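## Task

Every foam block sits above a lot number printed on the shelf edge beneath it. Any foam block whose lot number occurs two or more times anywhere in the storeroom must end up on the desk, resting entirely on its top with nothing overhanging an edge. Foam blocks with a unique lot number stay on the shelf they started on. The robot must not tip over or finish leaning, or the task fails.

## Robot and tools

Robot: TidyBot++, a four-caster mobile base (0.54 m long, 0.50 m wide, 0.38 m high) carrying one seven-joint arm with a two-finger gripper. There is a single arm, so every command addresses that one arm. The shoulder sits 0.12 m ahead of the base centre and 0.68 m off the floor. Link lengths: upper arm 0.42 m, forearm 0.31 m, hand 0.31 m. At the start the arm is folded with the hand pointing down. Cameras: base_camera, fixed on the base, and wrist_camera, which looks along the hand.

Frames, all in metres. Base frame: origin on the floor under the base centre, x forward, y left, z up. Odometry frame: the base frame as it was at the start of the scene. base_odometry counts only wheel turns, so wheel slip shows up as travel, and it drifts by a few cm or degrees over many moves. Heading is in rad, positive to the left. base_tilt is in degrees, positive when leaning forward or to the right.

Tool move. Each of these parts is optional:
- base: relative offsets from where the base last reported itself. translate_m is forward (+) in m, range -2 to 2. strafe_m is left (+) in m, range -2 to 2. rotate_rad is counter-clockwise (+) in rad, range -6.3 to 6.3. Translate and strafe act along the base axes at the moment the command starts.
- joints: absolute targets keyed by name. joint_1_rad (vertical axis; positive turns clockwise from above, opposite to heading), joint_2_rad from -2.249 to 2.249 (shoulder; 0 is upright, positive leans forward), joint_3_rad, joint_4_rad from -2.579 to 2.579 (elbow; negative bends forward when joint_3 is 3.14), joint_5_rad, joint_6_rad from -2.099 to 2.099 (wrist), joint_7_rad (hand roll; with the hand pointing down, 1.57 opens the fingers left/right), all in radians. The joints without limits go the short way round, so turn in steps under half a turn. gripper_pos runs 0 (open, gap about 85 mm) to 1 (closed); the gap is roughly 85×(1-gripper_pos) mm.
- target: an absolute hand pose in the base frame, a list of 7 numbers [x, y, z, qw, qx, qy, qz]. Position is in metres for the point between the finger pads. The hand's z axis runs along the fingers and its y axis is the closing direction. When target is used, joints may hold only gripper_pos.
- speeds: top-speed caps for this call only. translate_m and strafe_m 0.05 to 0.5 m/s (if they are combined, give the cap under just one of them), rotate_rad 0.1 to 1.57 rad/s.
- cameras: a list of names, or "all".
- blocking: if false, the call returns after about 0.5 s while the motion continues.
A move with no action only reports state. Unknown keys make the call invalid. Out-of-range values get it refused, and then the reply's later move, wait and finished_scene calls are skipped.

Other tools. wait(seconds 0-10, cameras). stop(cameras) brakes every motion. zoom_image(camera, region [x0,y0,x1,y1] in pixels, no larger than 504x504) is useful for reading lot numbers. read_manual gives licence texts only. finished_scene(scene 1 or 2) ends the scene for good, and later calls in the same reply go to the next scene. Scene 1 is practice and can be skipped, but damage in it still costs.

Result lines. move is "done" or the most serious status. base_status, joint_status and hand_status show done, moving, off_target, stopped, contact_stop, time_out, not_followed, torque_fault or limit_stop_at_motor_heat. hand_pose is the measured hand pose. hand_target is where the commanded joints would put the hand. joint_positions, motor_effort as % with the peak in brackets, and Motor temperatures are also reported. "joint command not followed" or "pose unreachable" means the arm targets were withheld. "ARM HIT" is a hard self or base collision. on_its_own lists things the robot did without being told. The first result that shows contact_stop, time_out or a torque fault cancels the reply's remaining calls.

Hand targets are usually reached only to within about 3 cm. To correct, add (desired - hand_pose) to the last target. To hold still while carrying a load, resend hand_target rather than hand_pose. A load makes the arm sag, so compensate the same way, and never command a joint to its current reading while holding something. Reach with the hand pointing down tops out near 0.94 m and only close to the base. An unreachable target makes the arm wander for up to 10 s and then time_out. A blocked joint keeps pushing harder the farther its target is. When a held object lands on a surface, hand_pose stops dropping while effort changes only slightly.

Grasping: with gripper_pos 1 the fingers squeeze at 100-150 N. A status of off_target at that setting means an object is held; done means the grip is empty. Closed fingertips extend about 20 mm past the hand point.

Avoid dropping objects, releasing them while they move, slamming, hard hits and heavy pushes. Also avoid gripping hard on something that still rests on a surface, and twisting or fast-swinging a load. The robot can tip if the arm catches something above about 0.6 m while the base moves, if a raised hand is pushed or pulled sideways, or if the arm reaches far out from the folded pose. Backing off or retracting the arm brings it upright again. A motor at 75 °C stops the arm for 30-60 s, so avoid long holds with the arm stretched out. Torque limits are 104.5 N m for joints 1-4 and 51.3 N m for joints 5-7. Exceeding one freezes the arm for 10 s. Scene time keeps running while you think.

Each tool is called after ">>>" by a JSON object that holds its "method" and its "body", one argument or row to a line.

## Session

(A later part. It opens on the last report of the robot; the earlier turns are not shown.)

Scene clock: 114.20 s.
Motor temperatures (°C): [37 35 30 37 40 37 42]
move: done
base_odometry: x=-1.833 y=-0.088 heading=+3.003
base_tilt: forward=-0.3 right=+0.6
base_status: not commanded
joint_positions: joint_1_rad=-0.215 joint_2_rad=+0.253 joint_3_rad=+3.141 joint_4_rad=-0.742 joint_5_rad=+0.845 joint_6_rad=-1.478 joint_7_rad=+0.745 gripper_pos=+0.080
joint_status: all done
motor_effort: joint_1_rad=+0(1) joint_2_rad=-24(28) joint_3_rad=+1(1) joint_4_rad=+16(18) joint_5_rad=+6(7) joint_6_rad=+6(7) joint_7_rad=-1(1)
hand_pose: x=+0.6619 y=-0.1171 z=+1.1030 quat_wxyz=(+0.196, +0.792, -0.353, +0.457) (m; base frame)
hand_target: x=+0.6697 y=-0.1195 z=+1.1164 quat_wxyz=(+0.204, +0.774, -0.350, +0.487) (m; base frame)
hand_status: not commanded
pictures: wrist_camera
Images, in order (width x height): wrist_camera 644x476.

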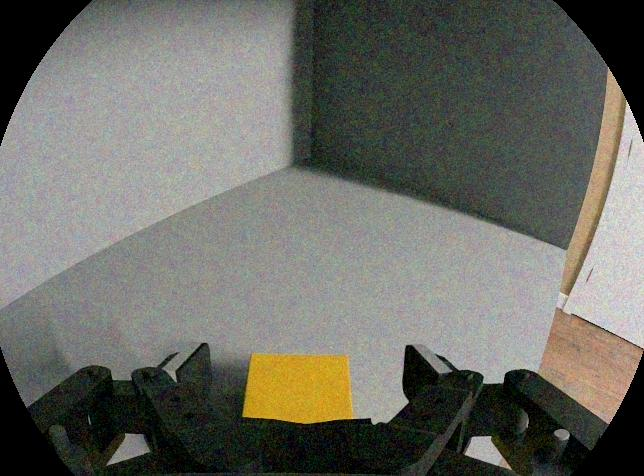

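>>> {"method": "move", "body": {
  "joints": {"joint_1_rad": -0.187, "joint_2_rad": 0.215, "joint_4_rad": -0.95, "joint_6_rad": -1.335, "joint_7_rad": 0.607},
  "cameras": ["wrist_camera"]
}}

>>> {"method": "zoom_image", "body": {
  "camera": "wrist_camera",
  "region": [150, 270, 470, 446]
}}

Scene clock: 115.80 s.
Motor temperatures (°C): [37 35 30 37 40 37 42]
move: done
base_odometry: x=-1.833 y=-0.088 heading=+3.003
base_tilt: forward=-0.3 right=+0.6
base_status: not commanded
joint_positions: joint_1_rad=-0.204 joint_2_rad=+0.223 joint_3_rad=+3.141 joint_4_rad=-0.922 joint_5_rad=+0.845 joint_6_rad=-1.390 joint_7_rad=+0.652 gripper_pos=+0.080
joint_status: all done
motor_effort: joint_1_rad=-1(2) joint_2_rad=-25(27) joint_3_rad=+1(1) joint_4_rad=+18(19) joint_5_rad=+7(7) joint_6_rad=+4(6) joint_7_rad=+0(1)
hand_pose: x=+0.6687 y=-0.1186 z=+1.0598 quat_wxyz=(+0.199, +0.798, -0.351, +0.447) (m; base frame)
hand_target: x=+0.6733 y=-0.1361 z=+1.0737 quat_wxyz=(+0.211, +0.776, -0.358, +0.475) (m; base frame)
hand_status: not commanded
pictures: wrist_camera
Images, in order (width x height): wrist_camera 644x476.

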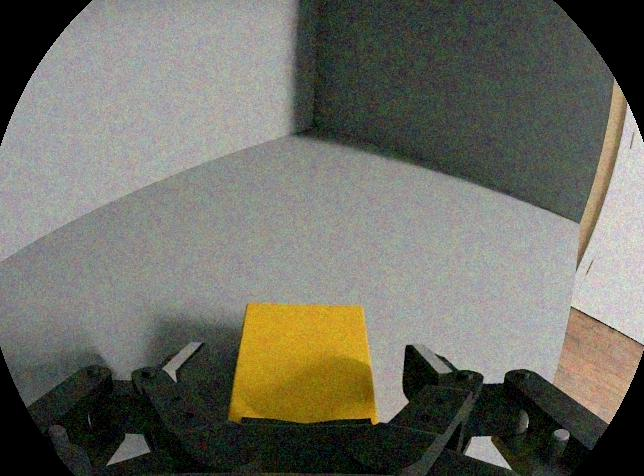

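Scaled by 1.575.

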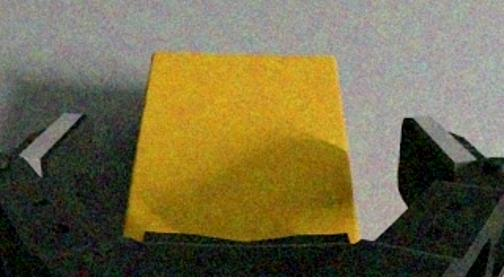

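>>> {"method": "move", "body": {
  "joints": {"joint_2_rad": 0.1925, "joint_4_rad": -1.0455, "joint_6_rad": -1.285, "joint_7_rad": 0.55},
  "cameras": ["wrist_camera"]
}}

Scene clock: 117.30 s.
Motor temperatures (°C): [37 36 30 37 40 37 42]
move: done
base_odometry: x=-1.833 y=-0.088 heading=+3.003
base_tilt: forward=-0.3 right=+0.6
base_status: not commanded
joint_positions: joint_1_rad=-0.204 joint_2_rad=+0.199 joint_3_rad=+3.141 joint_4_rad=-1.017 joint_5_rad=+0.845 joint_6_rad=-1.340 joint_7_rad=+0.594 gripper_pos=+0.080
joint_status: all done
motor_effort: joint_1_rad=-1(1) joint_2_rad=-24(27) joint_3_rad=+1(1) joint_4_rad=+19(20) joint_5_rad=+7(7) joint_6_rad=+5(6) joint_7_rad=+0(1)
hand_pose: x=+0.6687 y=-0.1162 z=+1.0391 quat_wxyz=(+0.193, +0.800, -0.352, +0.446) (m; base frame)
hand_target: x=+0.6743 y=-0.1327 z=+1.0516 quat_wxyz=(+0.204, +0.779, -0.356, +0.474) (m; base frame)
hand_status: not commanded
pictures: wrist_camera
Images, in order (width x height): wrist_camera 644x476.

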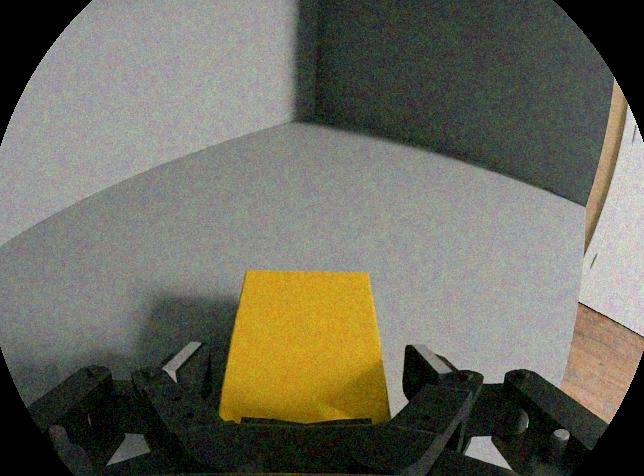

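>>> {"method": "move", "body": {
  "joints": {"gripper_pos": 0.3},
  "cameras": []
}}

>>> {"method": "move", "body": {
  "joints": {"gripper_pos": 0.45},
  "cameras": ["wrist_camera"]
}}

>>> {"method": "move", "body": {
  "joints": {"gripper_pos": 0.6},
  "cameras": ["wrist_camera"]
}}

Scene clock: 118.17 s.
Motor temperatures (°C): [37 36 30 37 40 37 42]
move: done
base_odometry: x=-1.833 y=-0.088 heading=+3.003
base_tilt: forward=-0.3 right=+0.6
base_status: not commanded
joint_positions: joint_1_rad=-0.204 joint_2_rad=+0.199 joint_3_rad=+3.141 joint_4_rad=-1.017 joint_5_rad=+0.845 joint_6_rad=-1.339 joint_7_rad=+0.593 gripper_pos=+0.300
joint_status: all done
motor_effort: joint_1_rad=-1(1) joint_2_rad=-25(26) joint_3_rad=+1(1) joint_4_rad=+19(19) joint_5_rad=+7(7) joint_6_rad=+4(5) joint_7_rad=+0(1)
hand_pose: x=+0.6689 y=-0.1161 z=+1.0394 quat_wxyz=(+0.193, +0.799, -0.352, +0.447) (m; base frame)
hand_target: x=+0.6743 y=-0.1327 z=+1.0516 quat_wxyz=(+0.204, +0.779, -0.356, +0.474) (m; base frame)
hand_status: not commanded
pictures: none
No camera images: "cameras" was empty.

Scene clock: 118.73 s.
Motor temperatures (°C): [37 36 30 37 40 37 42]
move: off_target
base_odometry: x=-1.833 y=-0.088 heading=+3.003
base_tilt: forward=-0.3 right=+0.6
base_status: not commanded
joint_positions: joint_1_rad=-0.204 joint_2_rad=+0.197 joint_3_rad=+3.141 joint_4_rad=-1.018 joint_5_rad=+0.845 joint_6_rad=-1.338 joint_7_rad=+0.593 gripper_pos=+0.403
joint_status: gripper_pos off_target (ended at +0.403, target +0.450)
motor_effort: joint_1_rad=+0(1) joint_2_rad=-24(25) joint_3_rad=+1(1) joint_4_rad=+19(19) joint_5_rad=+7(7) joint_6_rad=+4(5) joint_7_rad=+0(0)
hand_pose: x=+0.6686 y=-0.1161 z=+1.0404 quat_wxyz=(+0.192, +0.799, -0.352, +0.448) (m; base frame)
hand_target: x=+0.6743 y=-0.1327 z=+1.0516 quat_wxyz=(+0.204, +0.779, -0.356, +0.474) (m; base frame)
hand_status: not commanded
pictures: wrist_camera
Images, in order (width x height): wrist_camera 644x476.

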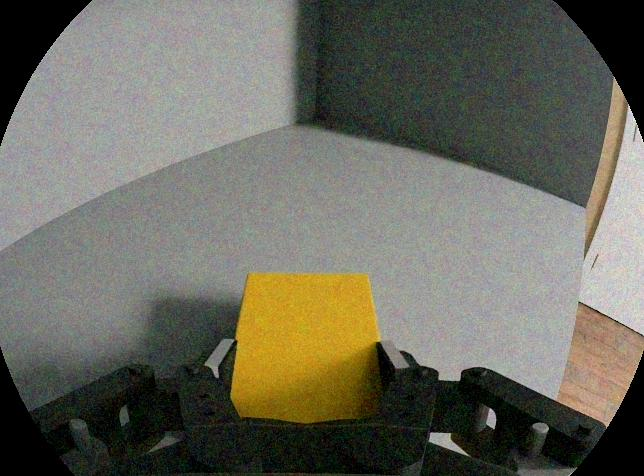

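Scene clock: 119.30 s.
Motor temperatures (°C): [37 36 30 37 40 37 42]
move: off_target
base_odometry: x=-1.833 y=-0.088 heading=+3.003
base_tilt: forward=-0.3 right=+0.6
base_status: not commanded
joint_positions: joint_1_rad=-0.204 joint_2_rad=+0.197 joint_3_rad=+3.141 joint_4_rad=-1.018 joint_5_rad=+0.845 joint_6_rad=-1.338 joint_7_rad=+0.593 gripper_pos=+0.403
joint_status: gripper_pos off_target (ended at +0.403, target +0.600)
motor_effort: joint_1_rad=+0(1) joint_2_rad=-25(25) joint_3_rad=+1(1) joint_4_rad=+19(19) joint_5_rad=+7(7) joint_6_rad=+4(5) joint_7_rad=+0(1)
hand_pose: x=+0.6686 y=-0.1161 z=+1.0404 quat_wxyz=(+0.192, +0.799, -0.352, +0.448) (m; base frame)
hand_target: x=+0.6743 y=-0.1327 z=+1.0516 quat_wxyz=(+0.204, +0.779, -0.356, +0.474) (m; base frame)
hand_status: not commanded
pictures: wrist_camera
Images, in order (width x height): wrist_camera 644x476.

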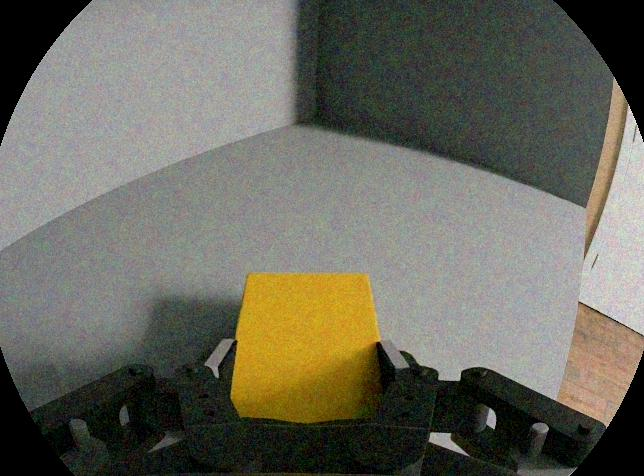

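>>> {"method": "move", "body": {
  "joints": {"joint_2_rad": 0.24, "joint_4_rad": -0.90, "joint_6_rad": -1.44, "joint_7_rad": 0.61},
  "cameras": ["wrist_camera"]
}}

>>> {"method": "move", "body": {
  "joints": {"joint_2_rad": 0.287, "joint_4_rad": -0.732, "joint_6_rad": -1.52, "joint_7_rad": 0.70},
  "cameras": ["wrist_camera"]
}}

Scene clock: 120.57 s.
Motor temperatures (°C): [37 36 30 37 40 37 42]
move: done
base_odometry: x=-1.833 y=-0.088 heading=+3.003
base_tilt: forward=-0.3 right=+0.6
base_status: not commanded
joint_positions: joint_1_rad=-0.204 joint_2_rad=+0.213 joint_3_rad=+3.141 joint_4_rad=-0.913 joint_5_rad=+0.845 joint_6_rad=-1.396 joint_7_rad=+0.593 gripper_pos=+0.403
joint_status: all done
motor_effort: joint_1_rad=-1(1) joint_2_rad=-25(27) joint_3_rad=+1(1) joint_4_rad=+19(20) joint_5_rad=+7(7) joint_6_rad=+5(6) joint_7_rad=+0(1)
hand_pose: x=+0.6637 y=-0.1199 z=+1.0677 quat_wxyz=(+0.183, +0.784, -0.379, +0.457) (m; base frame)
hand_target: x=+0.6574 y=-0.1439 z=+1.0653 quat_wxyz=(+0.228, +0.776, -0.387, +0.444) (m; base frame)
hand_status: not commanded
pictures: wrist_camera
Images, in order (width x height): wrist_camera 644x476.

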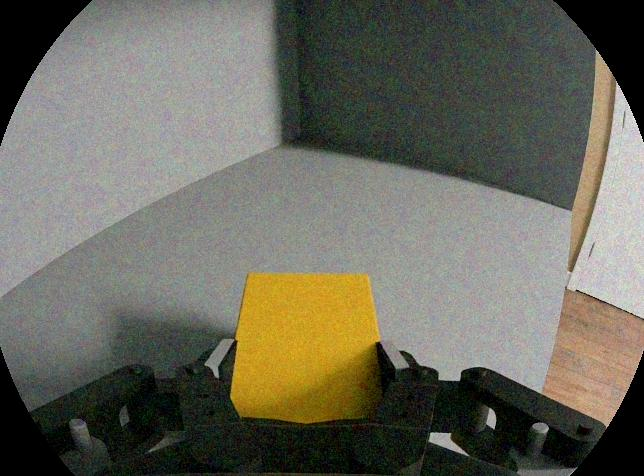

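Scene clock: 121.67 s.
Motor temperatures (°C): [37 36 30 37 40 37 42]
move: done
base_odometry: x=-1.833 y=-0.088 heading=+3.003
base_tilt: forward=-0.3 right=+0.6
base_status: not commanded
joint_positions: joint_1_rad=-0.204 joint_2_rad=+0.257 joint_3_rad=+3.141 joint_4_rad=-0.748 joint_5_rad=+0.845 joint_6_rad=-1.469 joint_7_rad=+0.656 gripper_pos=+0.403
joint_status: all done
motor_effort: joint_1_rad=-1(1) joint_2_rad=-26(26) joint_3_rad=+1(1) joint_4_rad=+17(19) joint_5_rad=+7(7) joint_6_rad=+6(6) joint_7_rad=+0(1)
hand_pose: x=+0.6646 y=-0.1221 z=+1.1000 quat_wxyz=(+0.180, +0.775, -0.388, +0.465) (m; base frame)
hand_target: x=+0.6566 y=-0.1459 z=+1.0947 quat_wxyz=(+0.231, +0.773, -0.390, +0.444) (m; base frame)
hand_status: not commanded
pictures: wrist_camera
Images, in order (width x height): wrist_camera 644x476.

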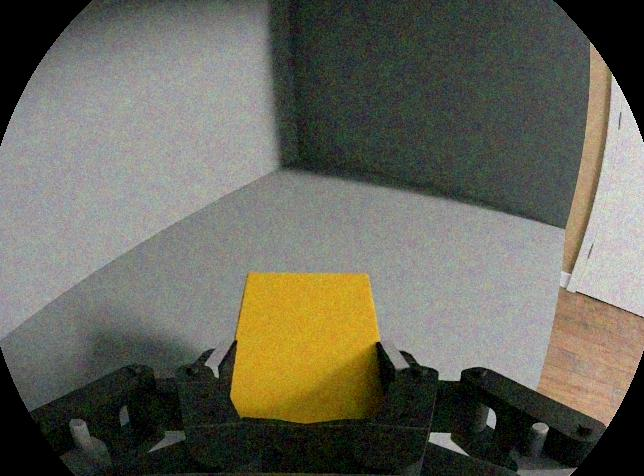

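>>> {"method": "move", "body": {
  "base": {"translate_m": -0.42},
  "cameras": []
}}

>>> {"method": "move", "body": {
  "base": {"translate_m": -1.17, "strafe_m": -0.805},
  "joints": {"joint_1_rad": 1.59, "joint_2_rad": -0.06, "joint_4_rad": -1.92, "joint_5_rad": -0.07, "joint_6_rad": -0.21, "joint_7_rad": 1.54}
}}

Scene clock: 124.60 s.
Motor temperatures (°C): [37 36 30 37 40 37 42]
move: done
base_odometry: x=-1.417 y=-0.146 heading=+3.003
base_tilt: forward=-0.3 right=+0.6
base_status: done
joint_positions: joint_1_rad=-0.199 joint_2_rad=+0.270 joint_3_rad=+3.141 joint_4_rad=-0.744 joint_5_rad=+0.848 joint_6_rad=-1.478 joint_7_rad=+0.657 gripper_pos=+0.403
joint_status: not commanded
motor_effort: joint_1_rad=-1(4) joint_2_rad=-26(30) joint_3_rad=+1(2) joint_4_rad=+17(18) joint_5_rad=+6(7) joint_6_rad=+6(6) joint_7_rad=+0(1)
hand_pose: x=+0.6666 y=-0.1255 z=+1.0946 quat_wxyz=(+0.186, +0.776, -0.391, +0.459) (m; base frame)
hand_target: x=+0.6566 y=-0.1459 z=+1.0947 quat_wxyz=(+0.231, +0.773, -0.390, +0.444) (m; base frame)
hand_status: not commanded
pictures: none
No camera images: "cameras" was empty.

Scene clock: 128.50 s.
Motor temperatures (°C): [37 36 30 37 40 37 42]
move: done
base_odometry: x=-0.146 y=+0.489 heading=+3.002
base_tilt: forward=-0.4 right=+0.6
base_status: done
joint_positions: joint_1_rad=+1.577 joint_2_rad=-0.051 joint_3_rad=+3.141 joint_4_rad=-1.889 joint_5_rad=+0.000 joint_6_rad=-0.266 joint_7_rad=+1.497 gripper_pos=+0.403
joint_status: all done
motor_effort: joint_1_rad=+0(3) joint_2_rad=-19(30) joint_3_rad=+0(3) joint_4_rad=+21(23) joint_5_rad=+0(8) joint_6_rad=+8(9) joint_7_rad=+0(1)
hand_pose: x=+0.1172 y=-0.5497 z=+0.8606 quat_wxyz=(+0.338, +0.589, -0.638, +0.362) (m; base frame)
hand_target: x=+0.1143 y=-0.5494 z=+0.8633 quat_wxyz=(+0.342, +0.574, -0.640, +0.380) (m; base frame)
hand_status: not commanded
pictures: base_camera, wrist_camera
Images, in order (width x height): base_camera 644x364, wrist_camera 644x476.

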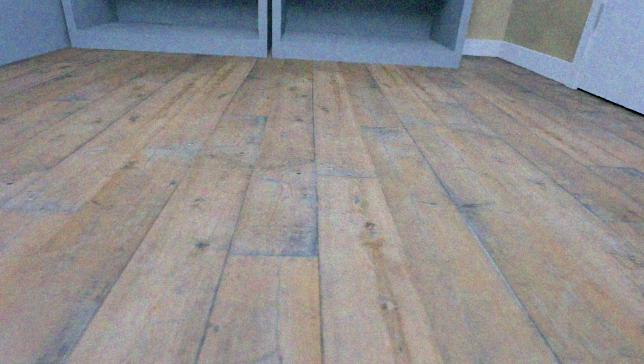

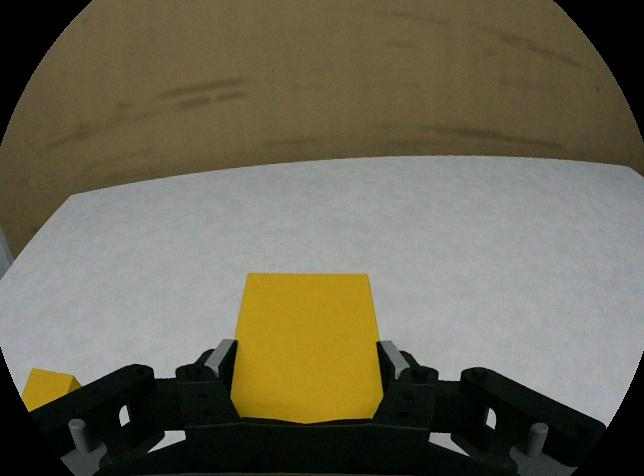

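>>> {"method": "move", "body": {
  "joints": {"joint_2_rad": 0.045, "joint_4_rad": -2.077, "joint_6_rad": 0.005},
  "cameras": []
}}

>>> {"method": "move", "body": {
  "joints": {"joint_2_rad": 0.068, "joint_4_rad": -2.114, "joint_6_rad": 0.065},
  "cameras": []
}}

>>> {"method": "move", "body": {
  "joints": {"joint_2_rad": 0.080, "joint_4_rad": -2.133, "joint_6_rad": 0.092},
  "cameras": ["wrist_camera"]
}}

Scene clock: 130.27 s.
Motor temperatures (°C): [37 36 30 37 40 37 42]
move: done
base_odometry: x=-0.146 y=+0.489 heading=+3.002
base_tilt: forward=-0.4 right=+0.6
base_status: not commanded
joint_positions: joint_1_rad=+1.577 joint_2_rad=+0.033 joint_3_rad=+3.141 joint_4_rad=-2.054 joint_5_rad=-0.001 joint_6_rad=-0.053 joint_7_rad=+1.497 gripper_pos=+0.403
joint_status: all done
motor_effort: joint_1_rad=+0(1) joint_2_rad=-20(23) joint_3_rad=+0(1) joint_4_rad=+19(22) joint_5_rad=+1(1) joint_6_rad=+8(10) joint_7_rad=+0(1)
hand_pose: x=+0.1172 y=-0.5494 z=+0.7791 quat_wxyz=(+0.327, +0.595, -0.645, +0.351) (m; base frame)
hand_target: x=+0.1096 y=-0.5527 z=+0.7758 quat_wxyz=(+0.332, +0.578, -0.652, +0.360) (m; base frame)
hand_status: not commanded
pictures: none
No camera images: "cameras" was empty.

Scene clock: 130.97 s.
Motor temperatures (°C): [37 36 30 37 40 37 42]
move: done
base_odometry: x=-0.146 y=+0.489 heading=+3.002
base_tilt: forward=-0.4 right=+0.6
base_status: not commanded
joint_positions: joint_1_rad=+1.577 joint_2_rad=+0.047 joint_3_rad=+3.141 joint_4_rad=-2.089 joint_5_rad=-0.001 joint_6_rad=+0.013 joint_7_rad=+1.497 gripper_pos=+0.403
joint_status: all done
motor_effort: joint_1_rad=+0(1) joint_2_rad=-19(21) joint_3_rad=+0(0) joint_4_rad=+18(20) joint_5_rad=+1(1) joint_6_rad=+7(9) joint_7_rad=+0(0)
hand_pose: x=+0.1171 y=-0.5502 z=+0.7702 quat_wxyz=(+0.333, +0.592, -0.642, +0.356) (m; base frame)
hand_target: x=+0.1083 y=-0.5519 z=+0.7595 quat_wxyz=(+0.334, +0.577, -0.653, +0.359) (m; base frame)
hand_status: not commanded
pictures: none
No camera images: "cameras" was empty.

Scene clock: 131.53 s.
Motor temperatures (°C): [37 36 30 37 40 37 42]
move: done
base_odometry: x=-0.146 y=+0.489 heading=+3.002
base_tilt: forward=-0.3 right=+0.6
base_status: not commanded
joint_positions: joint_1_rad=+1.577 joint_2_rad=+0.048 joint_3_rad=+3.141 joint_4_rad=-2.103 joint_5_rad=-0.001 joint_6_rad=+0.042 joint_7_rad=+1.497 gripper_pos=+0.403
joint_status: all done
motor_effort: joint_1_rad=+0(1) joint_2_rad=-17(20) joint_3_rad=+1(1) joint_4_rad=+19(19) joint_5_rad=+1(1) joint_6_rad=+7(9) joint_7_rad=+0(1)
hand_pose: x=+0.1171 y=-0.5504 z=+0.7702 quat_wxyz=(+0.337, +0.590, -0.639, +0.361) (m; base frame)
hand_target: x=+0.1078 y=-0.5506 z=+0.7501 quat_wxyz=(+0.333, +0.578, -0.654, +0.357) (m; base frame)
hand_status: not commanded
pictures: wrist_camera
Images, in order (width x height): wrist_camera 644x476.

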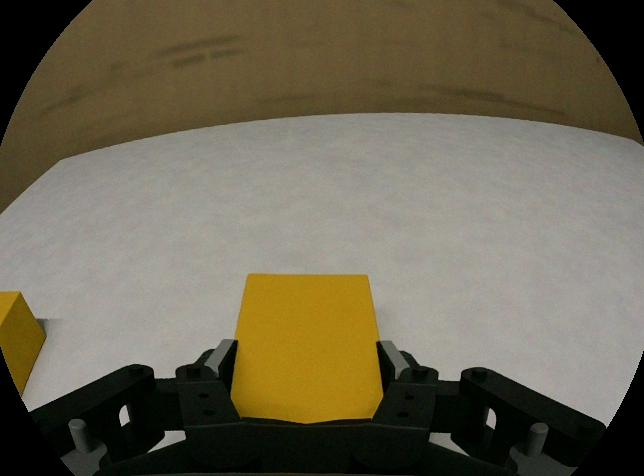

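>>> {"method": "move", "body": {
  "joints": {"joint_2_rad": 0.066, "joint_4_rad": -2.118, "joint_6_rad": 0.075, "gripper_pos": 0.33},
  "cameras": []
}}

>>> {"method": "move", "body": {
  "joints": {"gripper_pos": 0.08},
  "cameras": ["wrist_camera"]
}}

>>> {"method": "move", "body": {
  "joints": {"joint_2_rad": -0.06, "joint_4_rad": -1.88, "joint_6_rad": -0.31},
  "cameras": ["wrist_camera"]
}}

Scene clock: 132.47 s.
Motor temperatures (°C): [37 36 30 37 40 37 42]
move: done
base_odometry: x=-0.146 y=+0.489 heading=+3.002
base_tilt: forward=-0.4 right=+0.6
base_status: not commanded
joint_positions: joint_1_rad=+1.577 joint_2_rad=+0.050 joint_3_rad=+3.141 joint_4_rad=-2.103 joint_5_rad=-0.001 joint_6_rad=+0.044 joint_7_rad=+1.498 gripper_pos=+0.330
joint_status: all done
motor_effort: joint_1_rad=+0(1) joint_2_rad=-20(20) joint_3_rad=+1(1) joint_4_rad=+18(19) joint_5_rad=+1(1) joint_6_rad=+7(9) joint_7_rad=+0(0)
hand_pose: x=+0.1171 y=-0.5508 z=+0.7697 quat_wxyz=(+0.337, +0.590, -0.639, +0.361) (m; base frame)
hand_target: x=+0.1081 y=-0.5520 z=+0.7612 quat_wxyz=(+0.336, +0.576, -0.652, +0.361) (m; base frame)
hand_status: not commanded
pictures: none
No camera images: "cameras" was empty.

Scene clock: 133.13 s.
Motor temperatures (°C): [37 36 30 37 40 37 42]
move: done
base_odometry: x=-0.146 y=+0.489 heading=+3.002
base_tilt: forward=-0.4 right=+0.6
base_status: not commanded
joint_positions: joint_1_rad=+1.577 joint_2_rad=+0.050 joint_3_rad=+3.141 joint_4_rad=-2.103 joint_5_rad=-0.001 joint_6_rad=+0.044 joint_7_rad=+1.498 gripper_pos=+0.080
joint_status: all done
motor_effort: joint_1_rad=+0(1) joint_2_rad=-19(20) joint_3_rad=+0(0) joint_4_rad=+18(20) joint_5_rad=+1(1) joint_6_rad=+8(8) joint_7_rad=+0(0)
hand_pose: x=+0.1171 y=-0.5508 z=+0.7697 quat_wxyz=(+0.337, +0.590, -0.639, +0.361) (m; base frame)
hand_target: x=+0.1081 y=-0.5520 z=+0.7612 quat_wxyz=(+0.336, +0.576, -0.652, +0.361) (m; base frame)
hand_status: not commanded
pictures: wrist_camera
Images, in order (width x height): wrist_camera 644x476.

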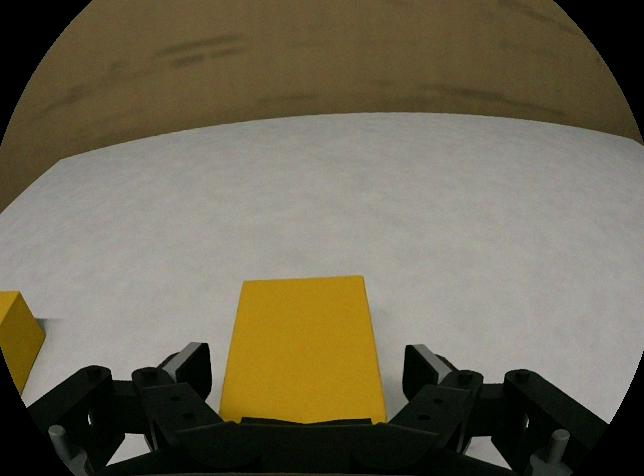

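Scene clock: 134.73 s.
Motor temperatures (°C): [37 36 30 37 40 37 42]
move: done
base_odometry: x=-0.146 y=+0.489 heading=+3.002
base_tilt: forward=-0.4 right=+0.6
base_status: not commanded
joint_positions: joint_1_rad=+1.577 joint_2_rad=-0.061 joint_3_rad=+3.141 joint_4_rad=-1.889 joint_5_rad=-0.001 joint_6_rad=-0.260 joint_7_rad=+1.498 gripper_pos=+0.080
joint_status: all done
motor_effort: joint_1_rad=+0(1) joint_2_rad=-18(23) joint_3_rad=+0(1) joint_4_rad=+21(22) joint_5_rad=+1(1) joint_6_rad=+7(9) joint_7_rad=+0(1)
hand_pose: x=+0.1172 y=-0.5489 z=+0.8682 quat_wxyz=(+0.343, +0.586, -0.635, +0.368) (m; base frame)
hand_target: x=+0.1166 y=-0.5434 z=+0.8594 quat_wxyz=(+0.322, +0.585, -0.650, +0.362) (m; base frame)
hand_status: not commanded
pictures: wrist_camera
Images, in order (width x height): wrist_camera 644x476.

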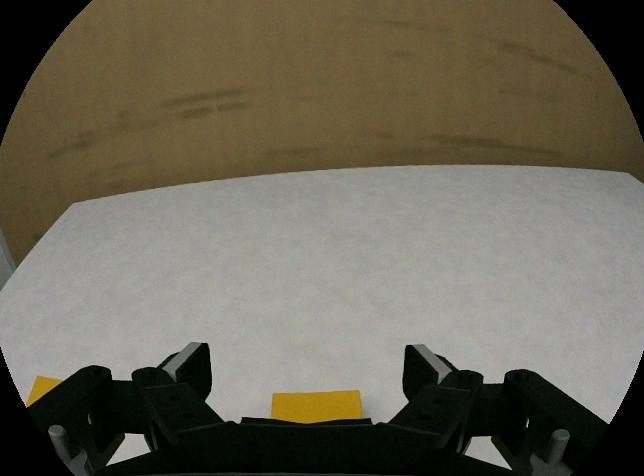

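>>> {"method": "move", "body": {
  "base": {"translate_m": -1.0, "strafe_m": 0.35},
  "joints": {"joint_1_rad": 3.6, "joint_2_rad": -0.76, "joint_4_rad": -2.17, "joint_6_rad": -0.75, "gripper_pos": 0.5}
}}

Scene clock: 138.60 s.
Motor temperatures (°C): [37 36 30 37 40 37 42]
move: done
base_odometry: x=+0.796 y=+0.004 heading=+3.003
base_tilt: forward=-0.3 right=+0.6
base_status: done
joint_positions: joint_1_rad=+3.581 joint_2_rad=-0.742 joint_3_rad=+3.139 joint_4_rad=-2.138 joint_5_rad=-0.003 joint_6_rad=-0.701 joint_7_rad=+1.498 gripper_pos=+0.500
joint_status: all done
motor_effort: joint_1_rad=+0(2) joint_2_rad=+3(21) joint_3_rad=+1(3) joint_4_rad=+21(23) joint_5_rad=+1(1) joint_6_rad=+8(9) joint_7_rad=+0(1)
hand_pose: x=-0.1486 y=+0.1230 z=+0.8906 quat_wxyz=(+0.491, -0.219, -0.838, -0.090) (m; base frame)
hand_target: x=-0.1385 y=+0.1090 z=+0.8647 quat_wxyz=(+0.467, -0.224, -0.852, -0.068) (m; base frame)
hand_status: not commanded
pictures: base_camera, wrist_camera
Images, in order (width x height): base_camera 644x364, wrist_camera 644x476.

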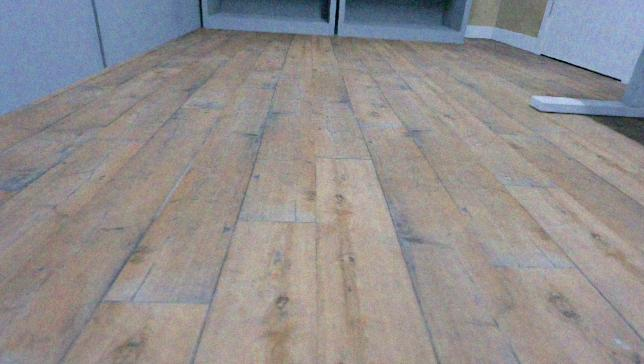

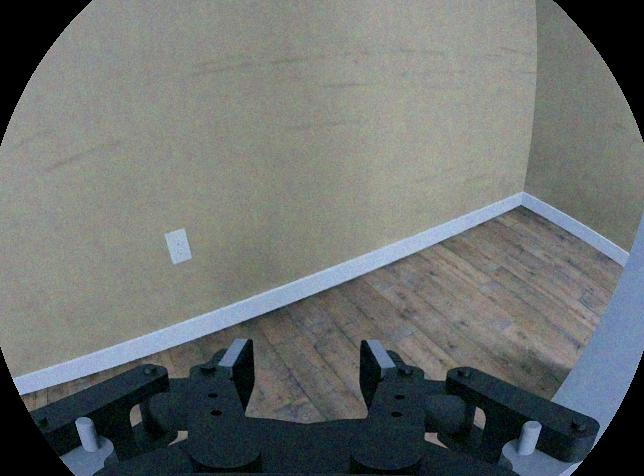

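>>> {"method": "move", "body": {

}}

Scene clock: 140.10 s.
Motor temperatures (°C): [37 36 30 37 40 37 42]
base_odometry: x=+0.796 y=+0.004 heading=+3.003
base_tilt: forward=-0.4 right=+0.6
base_status: done
joint_positions: joint_1_rad=+3.581 joint_2_rad=-0.742 joint_3_rad=+3.139 joint_4_rad=-2.138 joint_5_rad=-0.003 joint_6_rad=-0.701 joint_7_rad=+1.498 gripper_pos=+0.500
joint_status: all done
motor_effort: joint_1_rad=+0(2) joint_2_rad=+4(21) joint_3_rad=+1(3) joint_4_rad=+22(23) joint_5_rad=+1(1) joint_6_rad=+7(9) joint_7_rad=+0(1)
hand_pose: x=-0.1485 y=+0.1229 z=+0.8903 quat_wxyz=(+0.491, -0.219, -0.838, -0.090) (m; base frame)
hand_target: x=-0.1385 y=+0.1090 z=+0.8647 quat_wxyz=(+0.467, -0.224, -0.852, -0.068) (m; base frame)
hand_status: not commanded
pictures: base_camera, wrist_camera
Images, in order (width x height): base_camera 644x364, wrist_camera 644x476.

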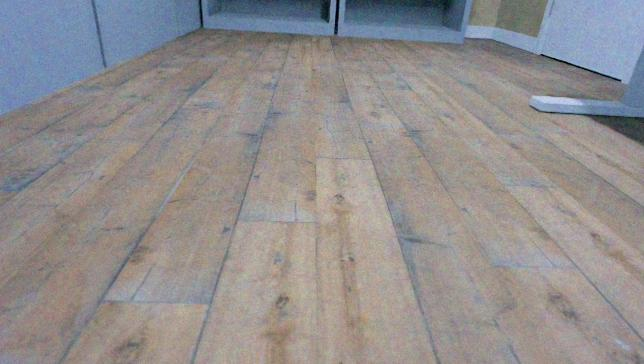

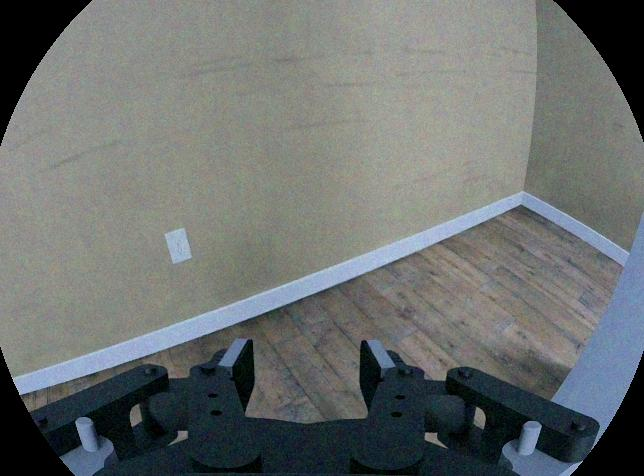

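>>> {"method": "move", "body": {
  "base": {"translate_m": -0.5},
  "joints": {"joint_1_rad": 4.712}
}}

Scene clock: 143.33 s.
Motor temperatures (°C): [37 36 30 37 40 37 42]
move: done
base_odometry: x=+1.291 y=-0.066 heading=+3.002
base_tilt: forward=-0.4 right=+0.6
base_status: done
joint_positions: joint_1_rad=+4.694 joint_2_rad=-0.749 joint_3_rad=+3.139 joint_4_rad=-2.138 joint_5_rad=-0.005 joint_6_rad=-0.703 joint_7_rad=+1.498 gripper_pos=+0.500
joint_status: all done
motor_effort: joint_1_rad=-1(2) joint_2_rad=+5(6) joint_3_rad=+1(2) joint_4_rad=+21(22) joint_5_rad=+1(1) joint_6_rad=+8(9) joint_7_rad=-1(1)
hand_pose: x=+0.1105 y=+0.2924 z=+0.8915 quat_wxyz=(+0.371, -0.628, -0.595, -0.336) (m; base frame)
hand_target: x=+0.1027 y=+0.2792 z=+0.8647 quat_wxyz=(+0.361, -0.641, -0.606, -0.304) (m; base frame)
hand_status: not commanded
pictures: base_camera, wrist_camera
Images, in order (width x height): base_camera 644x364, wrist_camera 644x476.

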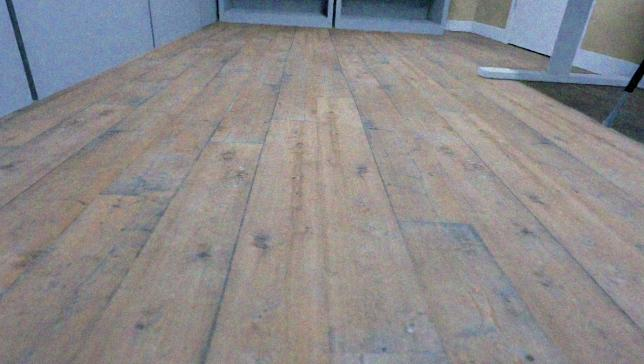

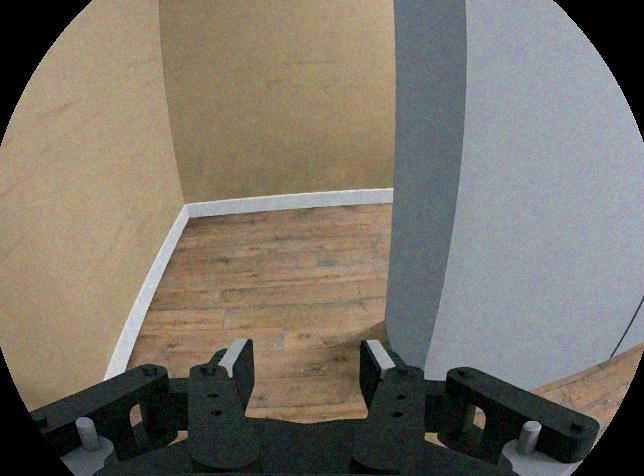

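>>> {"method": "move", "body": {
  "base": {"translate_m": -0.18},
  "cameras": []
}}

>>> {"method": "move", "body": {
  "base": {"strafe_m": 1.5}
}}

Scene clock: 146.73 s.
Motor temperatures (°C): [37 36 30 37 40 37 42]
move: done
base_odometry: x=+1.470 y=-0.091 heading=+3.002
base_tilt: forward=-0.3 right=+0.6
base_status: done
joint_positions: joint_1_rad=+4.695 joint_2_rad=-0.749 joint_3_rad=+3.139 joint_4_rad=-2.139 joint_5_rad=-0.007 joint_6_rad=-0.703 joint_7_rad=+1.498 gripper_pos=+0.500
joint_status: not commanded
motor_effort: joint_1_rad=+0(1) joint_2_rad=+4(5) joint_3_rad=+1(3) joint_4_rad=+22(22) joint_5_rad=+1(1) joint_6_rad=+7(9) joint_7_rad=+0(1)
hand_pose: x=+0.1104 y=+0.2924 z=+0.8914 quat_wxyz=(+0.372, -0.629, -0.595, -0.335) (m; base frame)
hand_target: x=+0.1027 y=+0.2792 z=+0.8647 quat_wxyz=(+0.361, -0.641, -0.606, -0.304) (m; base frame)
hand_status: not commanded
pictures: none
No camera images: "cameras" was empty.

Scene clock: 151.07 s.
Motor temperatures (°C): [37 36 30 37 40 37 42]
move: done
base_odometry: x=+1.261 y=-1.577 heading=+3.002
base_tilt: forward=-0.3 right=+0.6
base_status: done
joint_positions: joint_1_rad=+4.695 joint_2_rad=-0.753 joint_3_rad=+3.139 joint_4_rad=-2.139 joint_5_rad=-0.007 joint_6_rad=-0.705 joint_7_rad=+1.498 gripper_pos=+0.500
joint_status: not commanded
motor_effort: joint_1_rad=-1(1) joint_2_rad=+4(8) joint_3_rad=+1(1) joint_4_rad=+22(23) joint_5_rad=+1(1) joint_6_rad=+8(8) joint_7_rad=+0(1)
hand_pose: x=+0.1104 y=+0.2914 z=+0.8916 quat_wxyz=(+0.372, -0.629, -0.594, -0.336) (m; base frame)
hand_target: x=+0.1027 y=+0.2792 z=+0.8647 quat_wxyz=(+0.361, -0.641, -0.606, -0.304) (m; base frame)
hand_status: not commanded
pictures: base_camera, wrist_camera
Images, in order (width x height): base_camera 644x364, wrist_camera 644x476.

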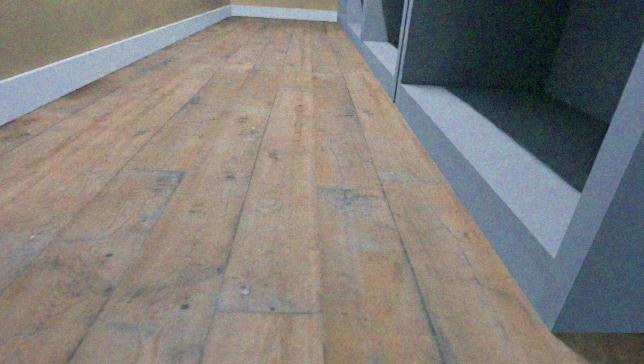

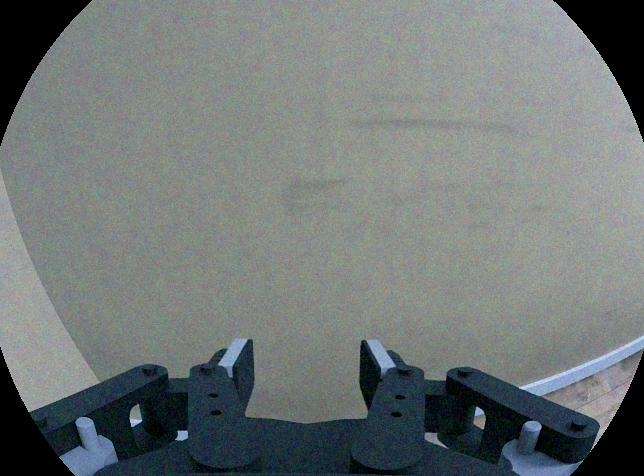

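>>> {"method": "move", "body": {
  "base": {"strafe_m": 0.26},
  "joints": {"joint_1_rad": 6.283}
}}

>>> {"method": "move", "body": {
  "base": {"translate_m": 0.85},
  "joints": {"joint_1_rad": 7.875}
}}

Scene clock: 154.73 s.
Motor temperatures (°C): [37 35 30 37 40 37 42]
move: done
base_odometry: x=+1.225 y=-1.834 heading=+3.002
base_tilt: forward=-0.4 right=+0.6
base_status: done
joint_positions: joint_1_rad=+6.264 joint_2_rad=-0.753 joint_3_rad=+3.139 joint_4_rad=-2.139 joint_5_rad=-0.007 joint_6_rad=-0.705 joint_7_rad=+1.498 gripper_pos=+0.500
joint_status: all done
motor_effort: joint_1_rad=-1(2) joint_2_rad=+4(7) joint_3_rad=+1(2) joint_4_rad=+21(23) joint_5_rad=+1(1) joint_6_rad=+8(9) joint_7_rad=+0(1)
hand_pose: x=+0.4102 y=+0.0090 z=+0.8914 quat_wxyz=(+0.026, -0.865, +0.024, -0.500) (m; base frame)
hand_target: x=+0.3982 y=+0.0162 z=+0.8647 quat_wxyz=(+0.040, -0.881, +0.025, -0.470) (m; base frame)
hand_status: not commanded
pictures: base_camera, wrist_camera
Images, in order (width x height): base_camera 644x364, wrist_camera 644x476.

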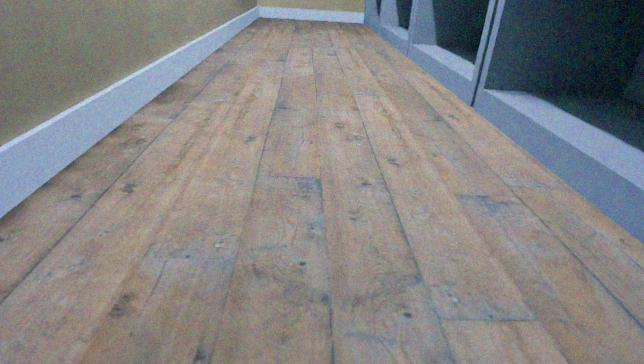

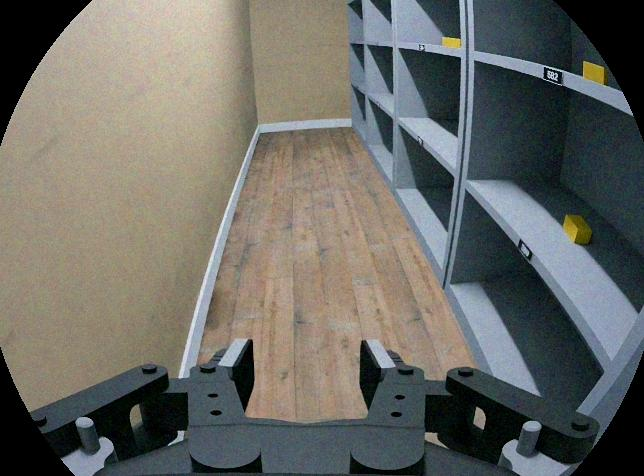

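Scene clock: 157.77 s.
Motor temperatures (°C): [37 35 30 37 40 37 42]
move: done
base_odometry: x=+0.383 y=-1.717 heading=+3.003
base_tilt: forward=-0.3 right=+0.6
base_status: done
joint_positions: joint_1_rad=+7.857 joint_2_rad=-0.755 joint_3_rad=+3.139 joint_4_rad=-2.140 joint_5_rad=-0.007 joint_6_rad=-0.706 joint_7_rad=+1.498 gripper_pos=+0.500
joint_status: all done
motor_effort: joint_1_rad=-1(2) joint_2_rad=+4(6) joint_3_rad=+1(2) joint_4_rad=+22(22) joint_5_rad=+1(1) joint_6_rad=+8(9) joint_7_rad=+0(1)
hand_pose: x=+0.1216 y=-0.2908 z=+0.8917 quat_wxyz=(-0.340, -0.588, +0.635, -0.369) (m; base frame)
hand_target: x=+0.1293 y=-0.2794 z=+0.8647 quat_wxyz=(-0.308, -0.599, +0.647, -0.358) (m; base frame)
hand_status: not commanded
pictures: base_camera, wrist_camera
Images, in order (width x height): base_camera 644x364, wrist_camera 644x476.

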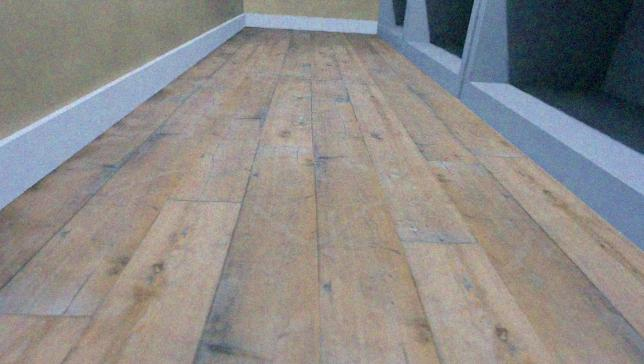

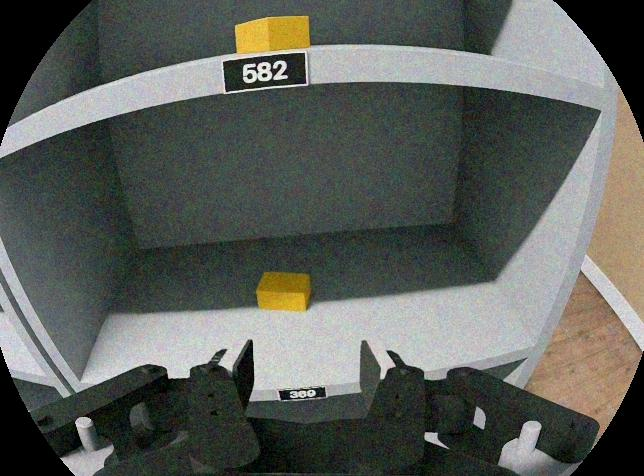

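>>> {"method": "zoom_image", "body": {
  "camera": "wrist_camera",
  "region": [210, 370, 390, 415]
}}

>>> {"method": "zoom_image", "body": {
  "camera": "wrist_camera",
  "region": [200, 0, 340, 110]
}}

Scaled by 2.800.

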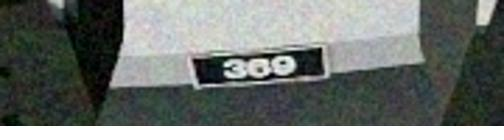

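Scaled by 3.600.

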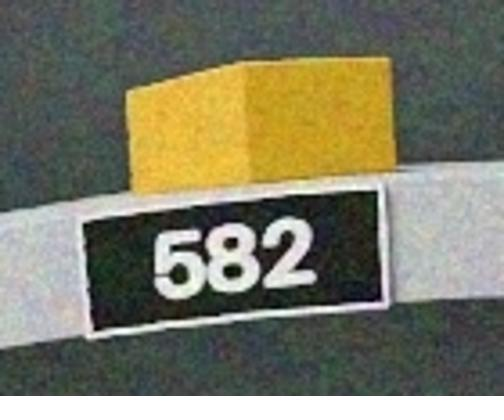

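>>> {"method": "move", "body": {
  "base": {"translate_m": 0.9},
  "cameras": ["wrist_camera"]
}}

>>> {"method": "zoom_image", "body": {
  "camera": "wrist_camera",
  "region": [190, 360, 430, 420]
}}

>>> {"method": "zoom_image", "body": {
  "camera": "wrist_camera",
  "region": [200, 0, 440, 110]
}}

Scene clock: 161.37 s.
Motor temperatures (°C): [37 35 30 37 40 37 42]
move: done
base_odometry: x=-0.508 y=-1.593 heading=+3.003
base_tilt: forward=-0.3 right=+0.6
base_status: done
joint_positions: joint_1_rad=+7.858 joint_2_rad=-0.755 joint_3_rad=+3.139 joint_4_rad=-2.140 joint_5_rad=-0.007 joint_6_rad=-0.706 joint_7_rad=+1.498 gripper_pos=+0.500
joint_status: not commanded
motor_effort: joint_1_rad=+0(1) joint_2_rad=+4(6) joint_3_rad=+1(2) joint_4_rad=+22(23) joint_5_rad=+1(1) joint_6_rad=+8(9) joint_7_rad=+0(1)
hand_pose: x=+0.1215 y=-0.2908 z=+0.8917 quat_wxyz=(-0.340, -0.588, +0.635, -0.369) (m; base frame)
hand_target: x=+0.1293 y=-0.2794 z=+0.8647 quat_wxyz=(-0.308, -0.599, +0.647, -0.358) (m; base frame)
hand_status: not commanded
pictures: wrist_camera
Images, in order (width x height): wrist_camera 644x476.

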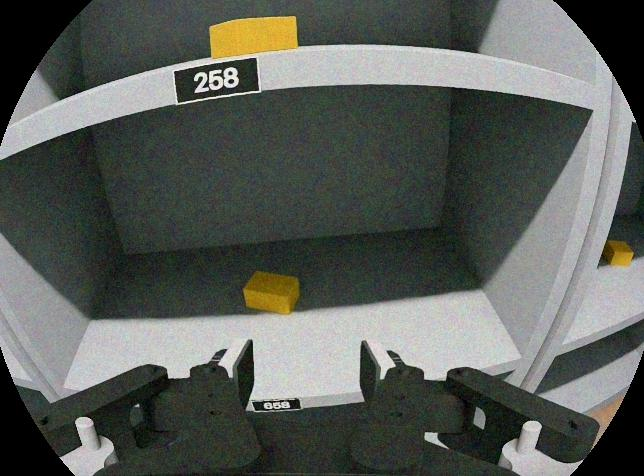

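Scaled by 2.100.

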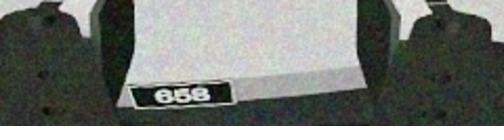

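Scaled by 2.100.

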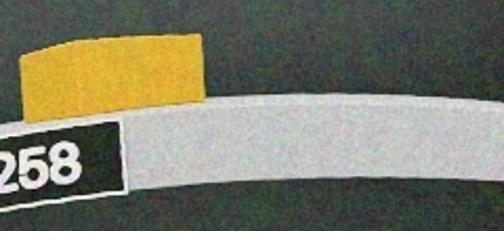

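>>> {"method": "zoom_image", "body": {
  "camera": "wrist_camera",
  "region": [240, 390, 320, 420]
}}

>>> {"method": "move", "body": {
  "base": {"translate_m": 0.9},
  "cameras": ["wrist_camera"]
}}

>>> {"method": "zoom_image", "body": {
  "camera": "wrist_camera",
  "region": [190, 360, 430, 420]
}}

>>> {"method": "zoom_image", "body": {
  "camera": "wrist_camera",
  "region": [180, 0, 420, 110]
}}

Scaled by 6.300.

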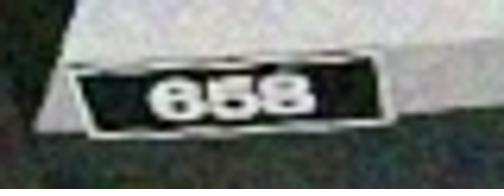

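Scene clock: 164.80 s.
Motor temperatures (°C): [37 35 30 37 40 37 42]
move: done
base_odometry: x=-1.400 y=-1.469 heading=+3.004
base_tilt: forward=-0.3 right=+0.6
base_status: done
joint_positions: joint_1_rad=+7.858 joint_2_rad=-0.755 joint_3_rad=+3.139 joint_4_rad=-2.140 joint_5_rad=-0.007 joint_6_rad=-0.706 joint_7_rad=+1.498 gripper_pos=+0.500
joint_status: not commanded
motor_effort: joint_1_rad=+0(1) joint_2_rad=+4(5) joint_3_rad=+1(2) joint_4_rad=+22(23) joint_5_rad=+1(1) joint_6_rad=+7(8) joint_7_rad=+0(1)
hand_pose: x=+0.1215 y=-0.2908 z=+0.8917 quat_wxyz=(-0.340, -0.588, +0.635, -0.369) (m; base frame)
hand_target: x=+0.1293 y=-0.2794 z=+0.8647 quat_wxyz=(-0.308, -0.599, +0.647, -0.358) (m; base frame)
hand_status: not commanded
pictures: wrist_camera
Images, in order (width x height): wrist_camera 644x476.

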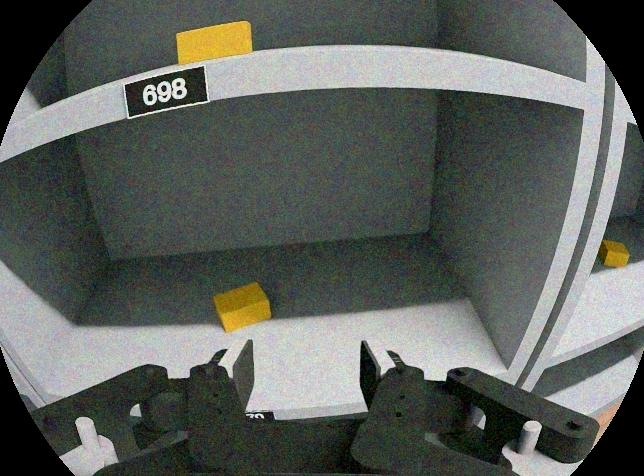

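Scaled by 2.100.

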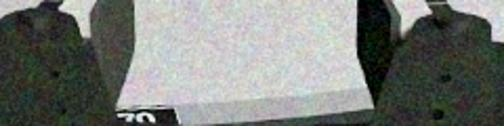

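Scaled by 2.100.

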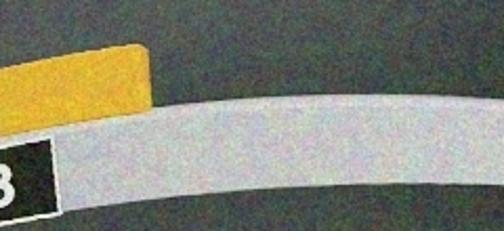

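>>> {"method": "move", "body": {
  "base": {"translate_m": 0.15},
  "cameras": ["wrist_camera"]
}}

>>> {"method": "zoom_image", "body": {
  "camera": "wrist_camera",
  "region": [240, 380, 370, 430]
}}

>>> {"method": "zoom_image", "body": {
  "camera": "wrist_camera",
  "region": [180, 0, 320, 120]
}}

Scene clock: 166.77 s.
Motor temperatures (°C): [37 35 30 37 40 37 42]
move: done
base_odometry: x=-1.548 y=-1.449 heading=+3.004
base_tilt: forward=-0.3 right=+0.6
base_status: done
joint_positions: joint_1_rad=+7.859 joint_2_rad=-0.755 joint_3_rad=+3.139 joint_4_rad=-2.140 joint_5_rad=-0.008 joint_6_rad=-0.706 joint_7_rad=+1.498 gripper_pos=+0.500
joint_status: not commanded
motor_effort: joint_1_rad=-1(1) joint_2_rad=+4(6) joint_3_rad=+1(3) joint_4_rad=+22(22) joint_5_rad=+1(1) joint_6_rad=+8(8) joint_7_rad=+0(1)
hand_pose: x=+0.1214 y=-0.2908 z=+0.8916 quat_wxyz=(-0.340, -0.587, +0.635, -0.369) (m; base frame)
hand_target: x=+0.1293 y=-0.2794 z=+0.8647 quat_wxyz=(-0.308, -0.599, +0.647, -0.358) (m; base frame)
hand_status: not commanded
pictures: wrist_camera
Images, in order (width x height): wrist_camera 644x476.

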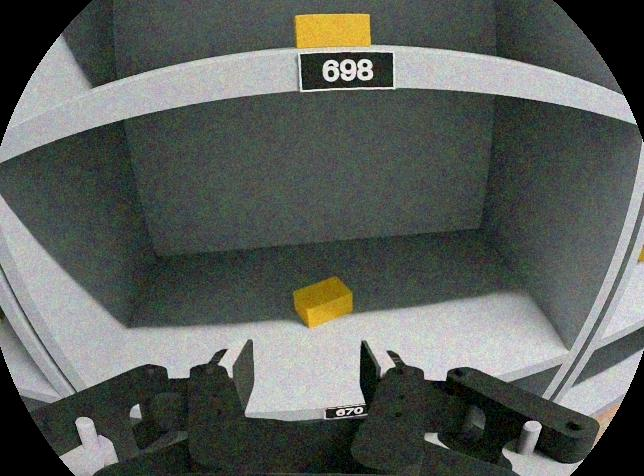

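Scaled by 3.877.

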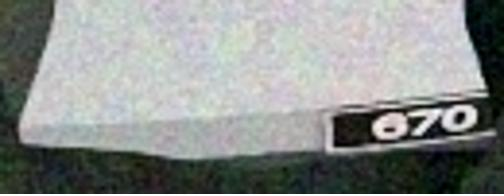

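Scaled by 3.600.

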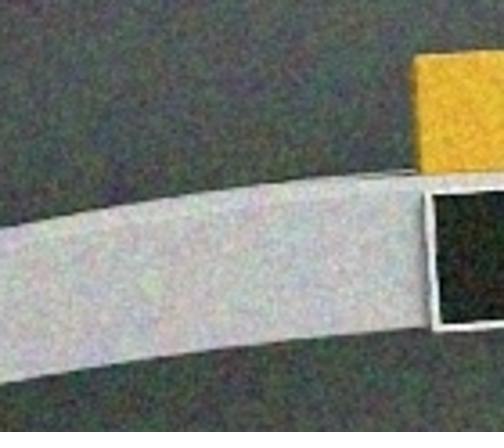

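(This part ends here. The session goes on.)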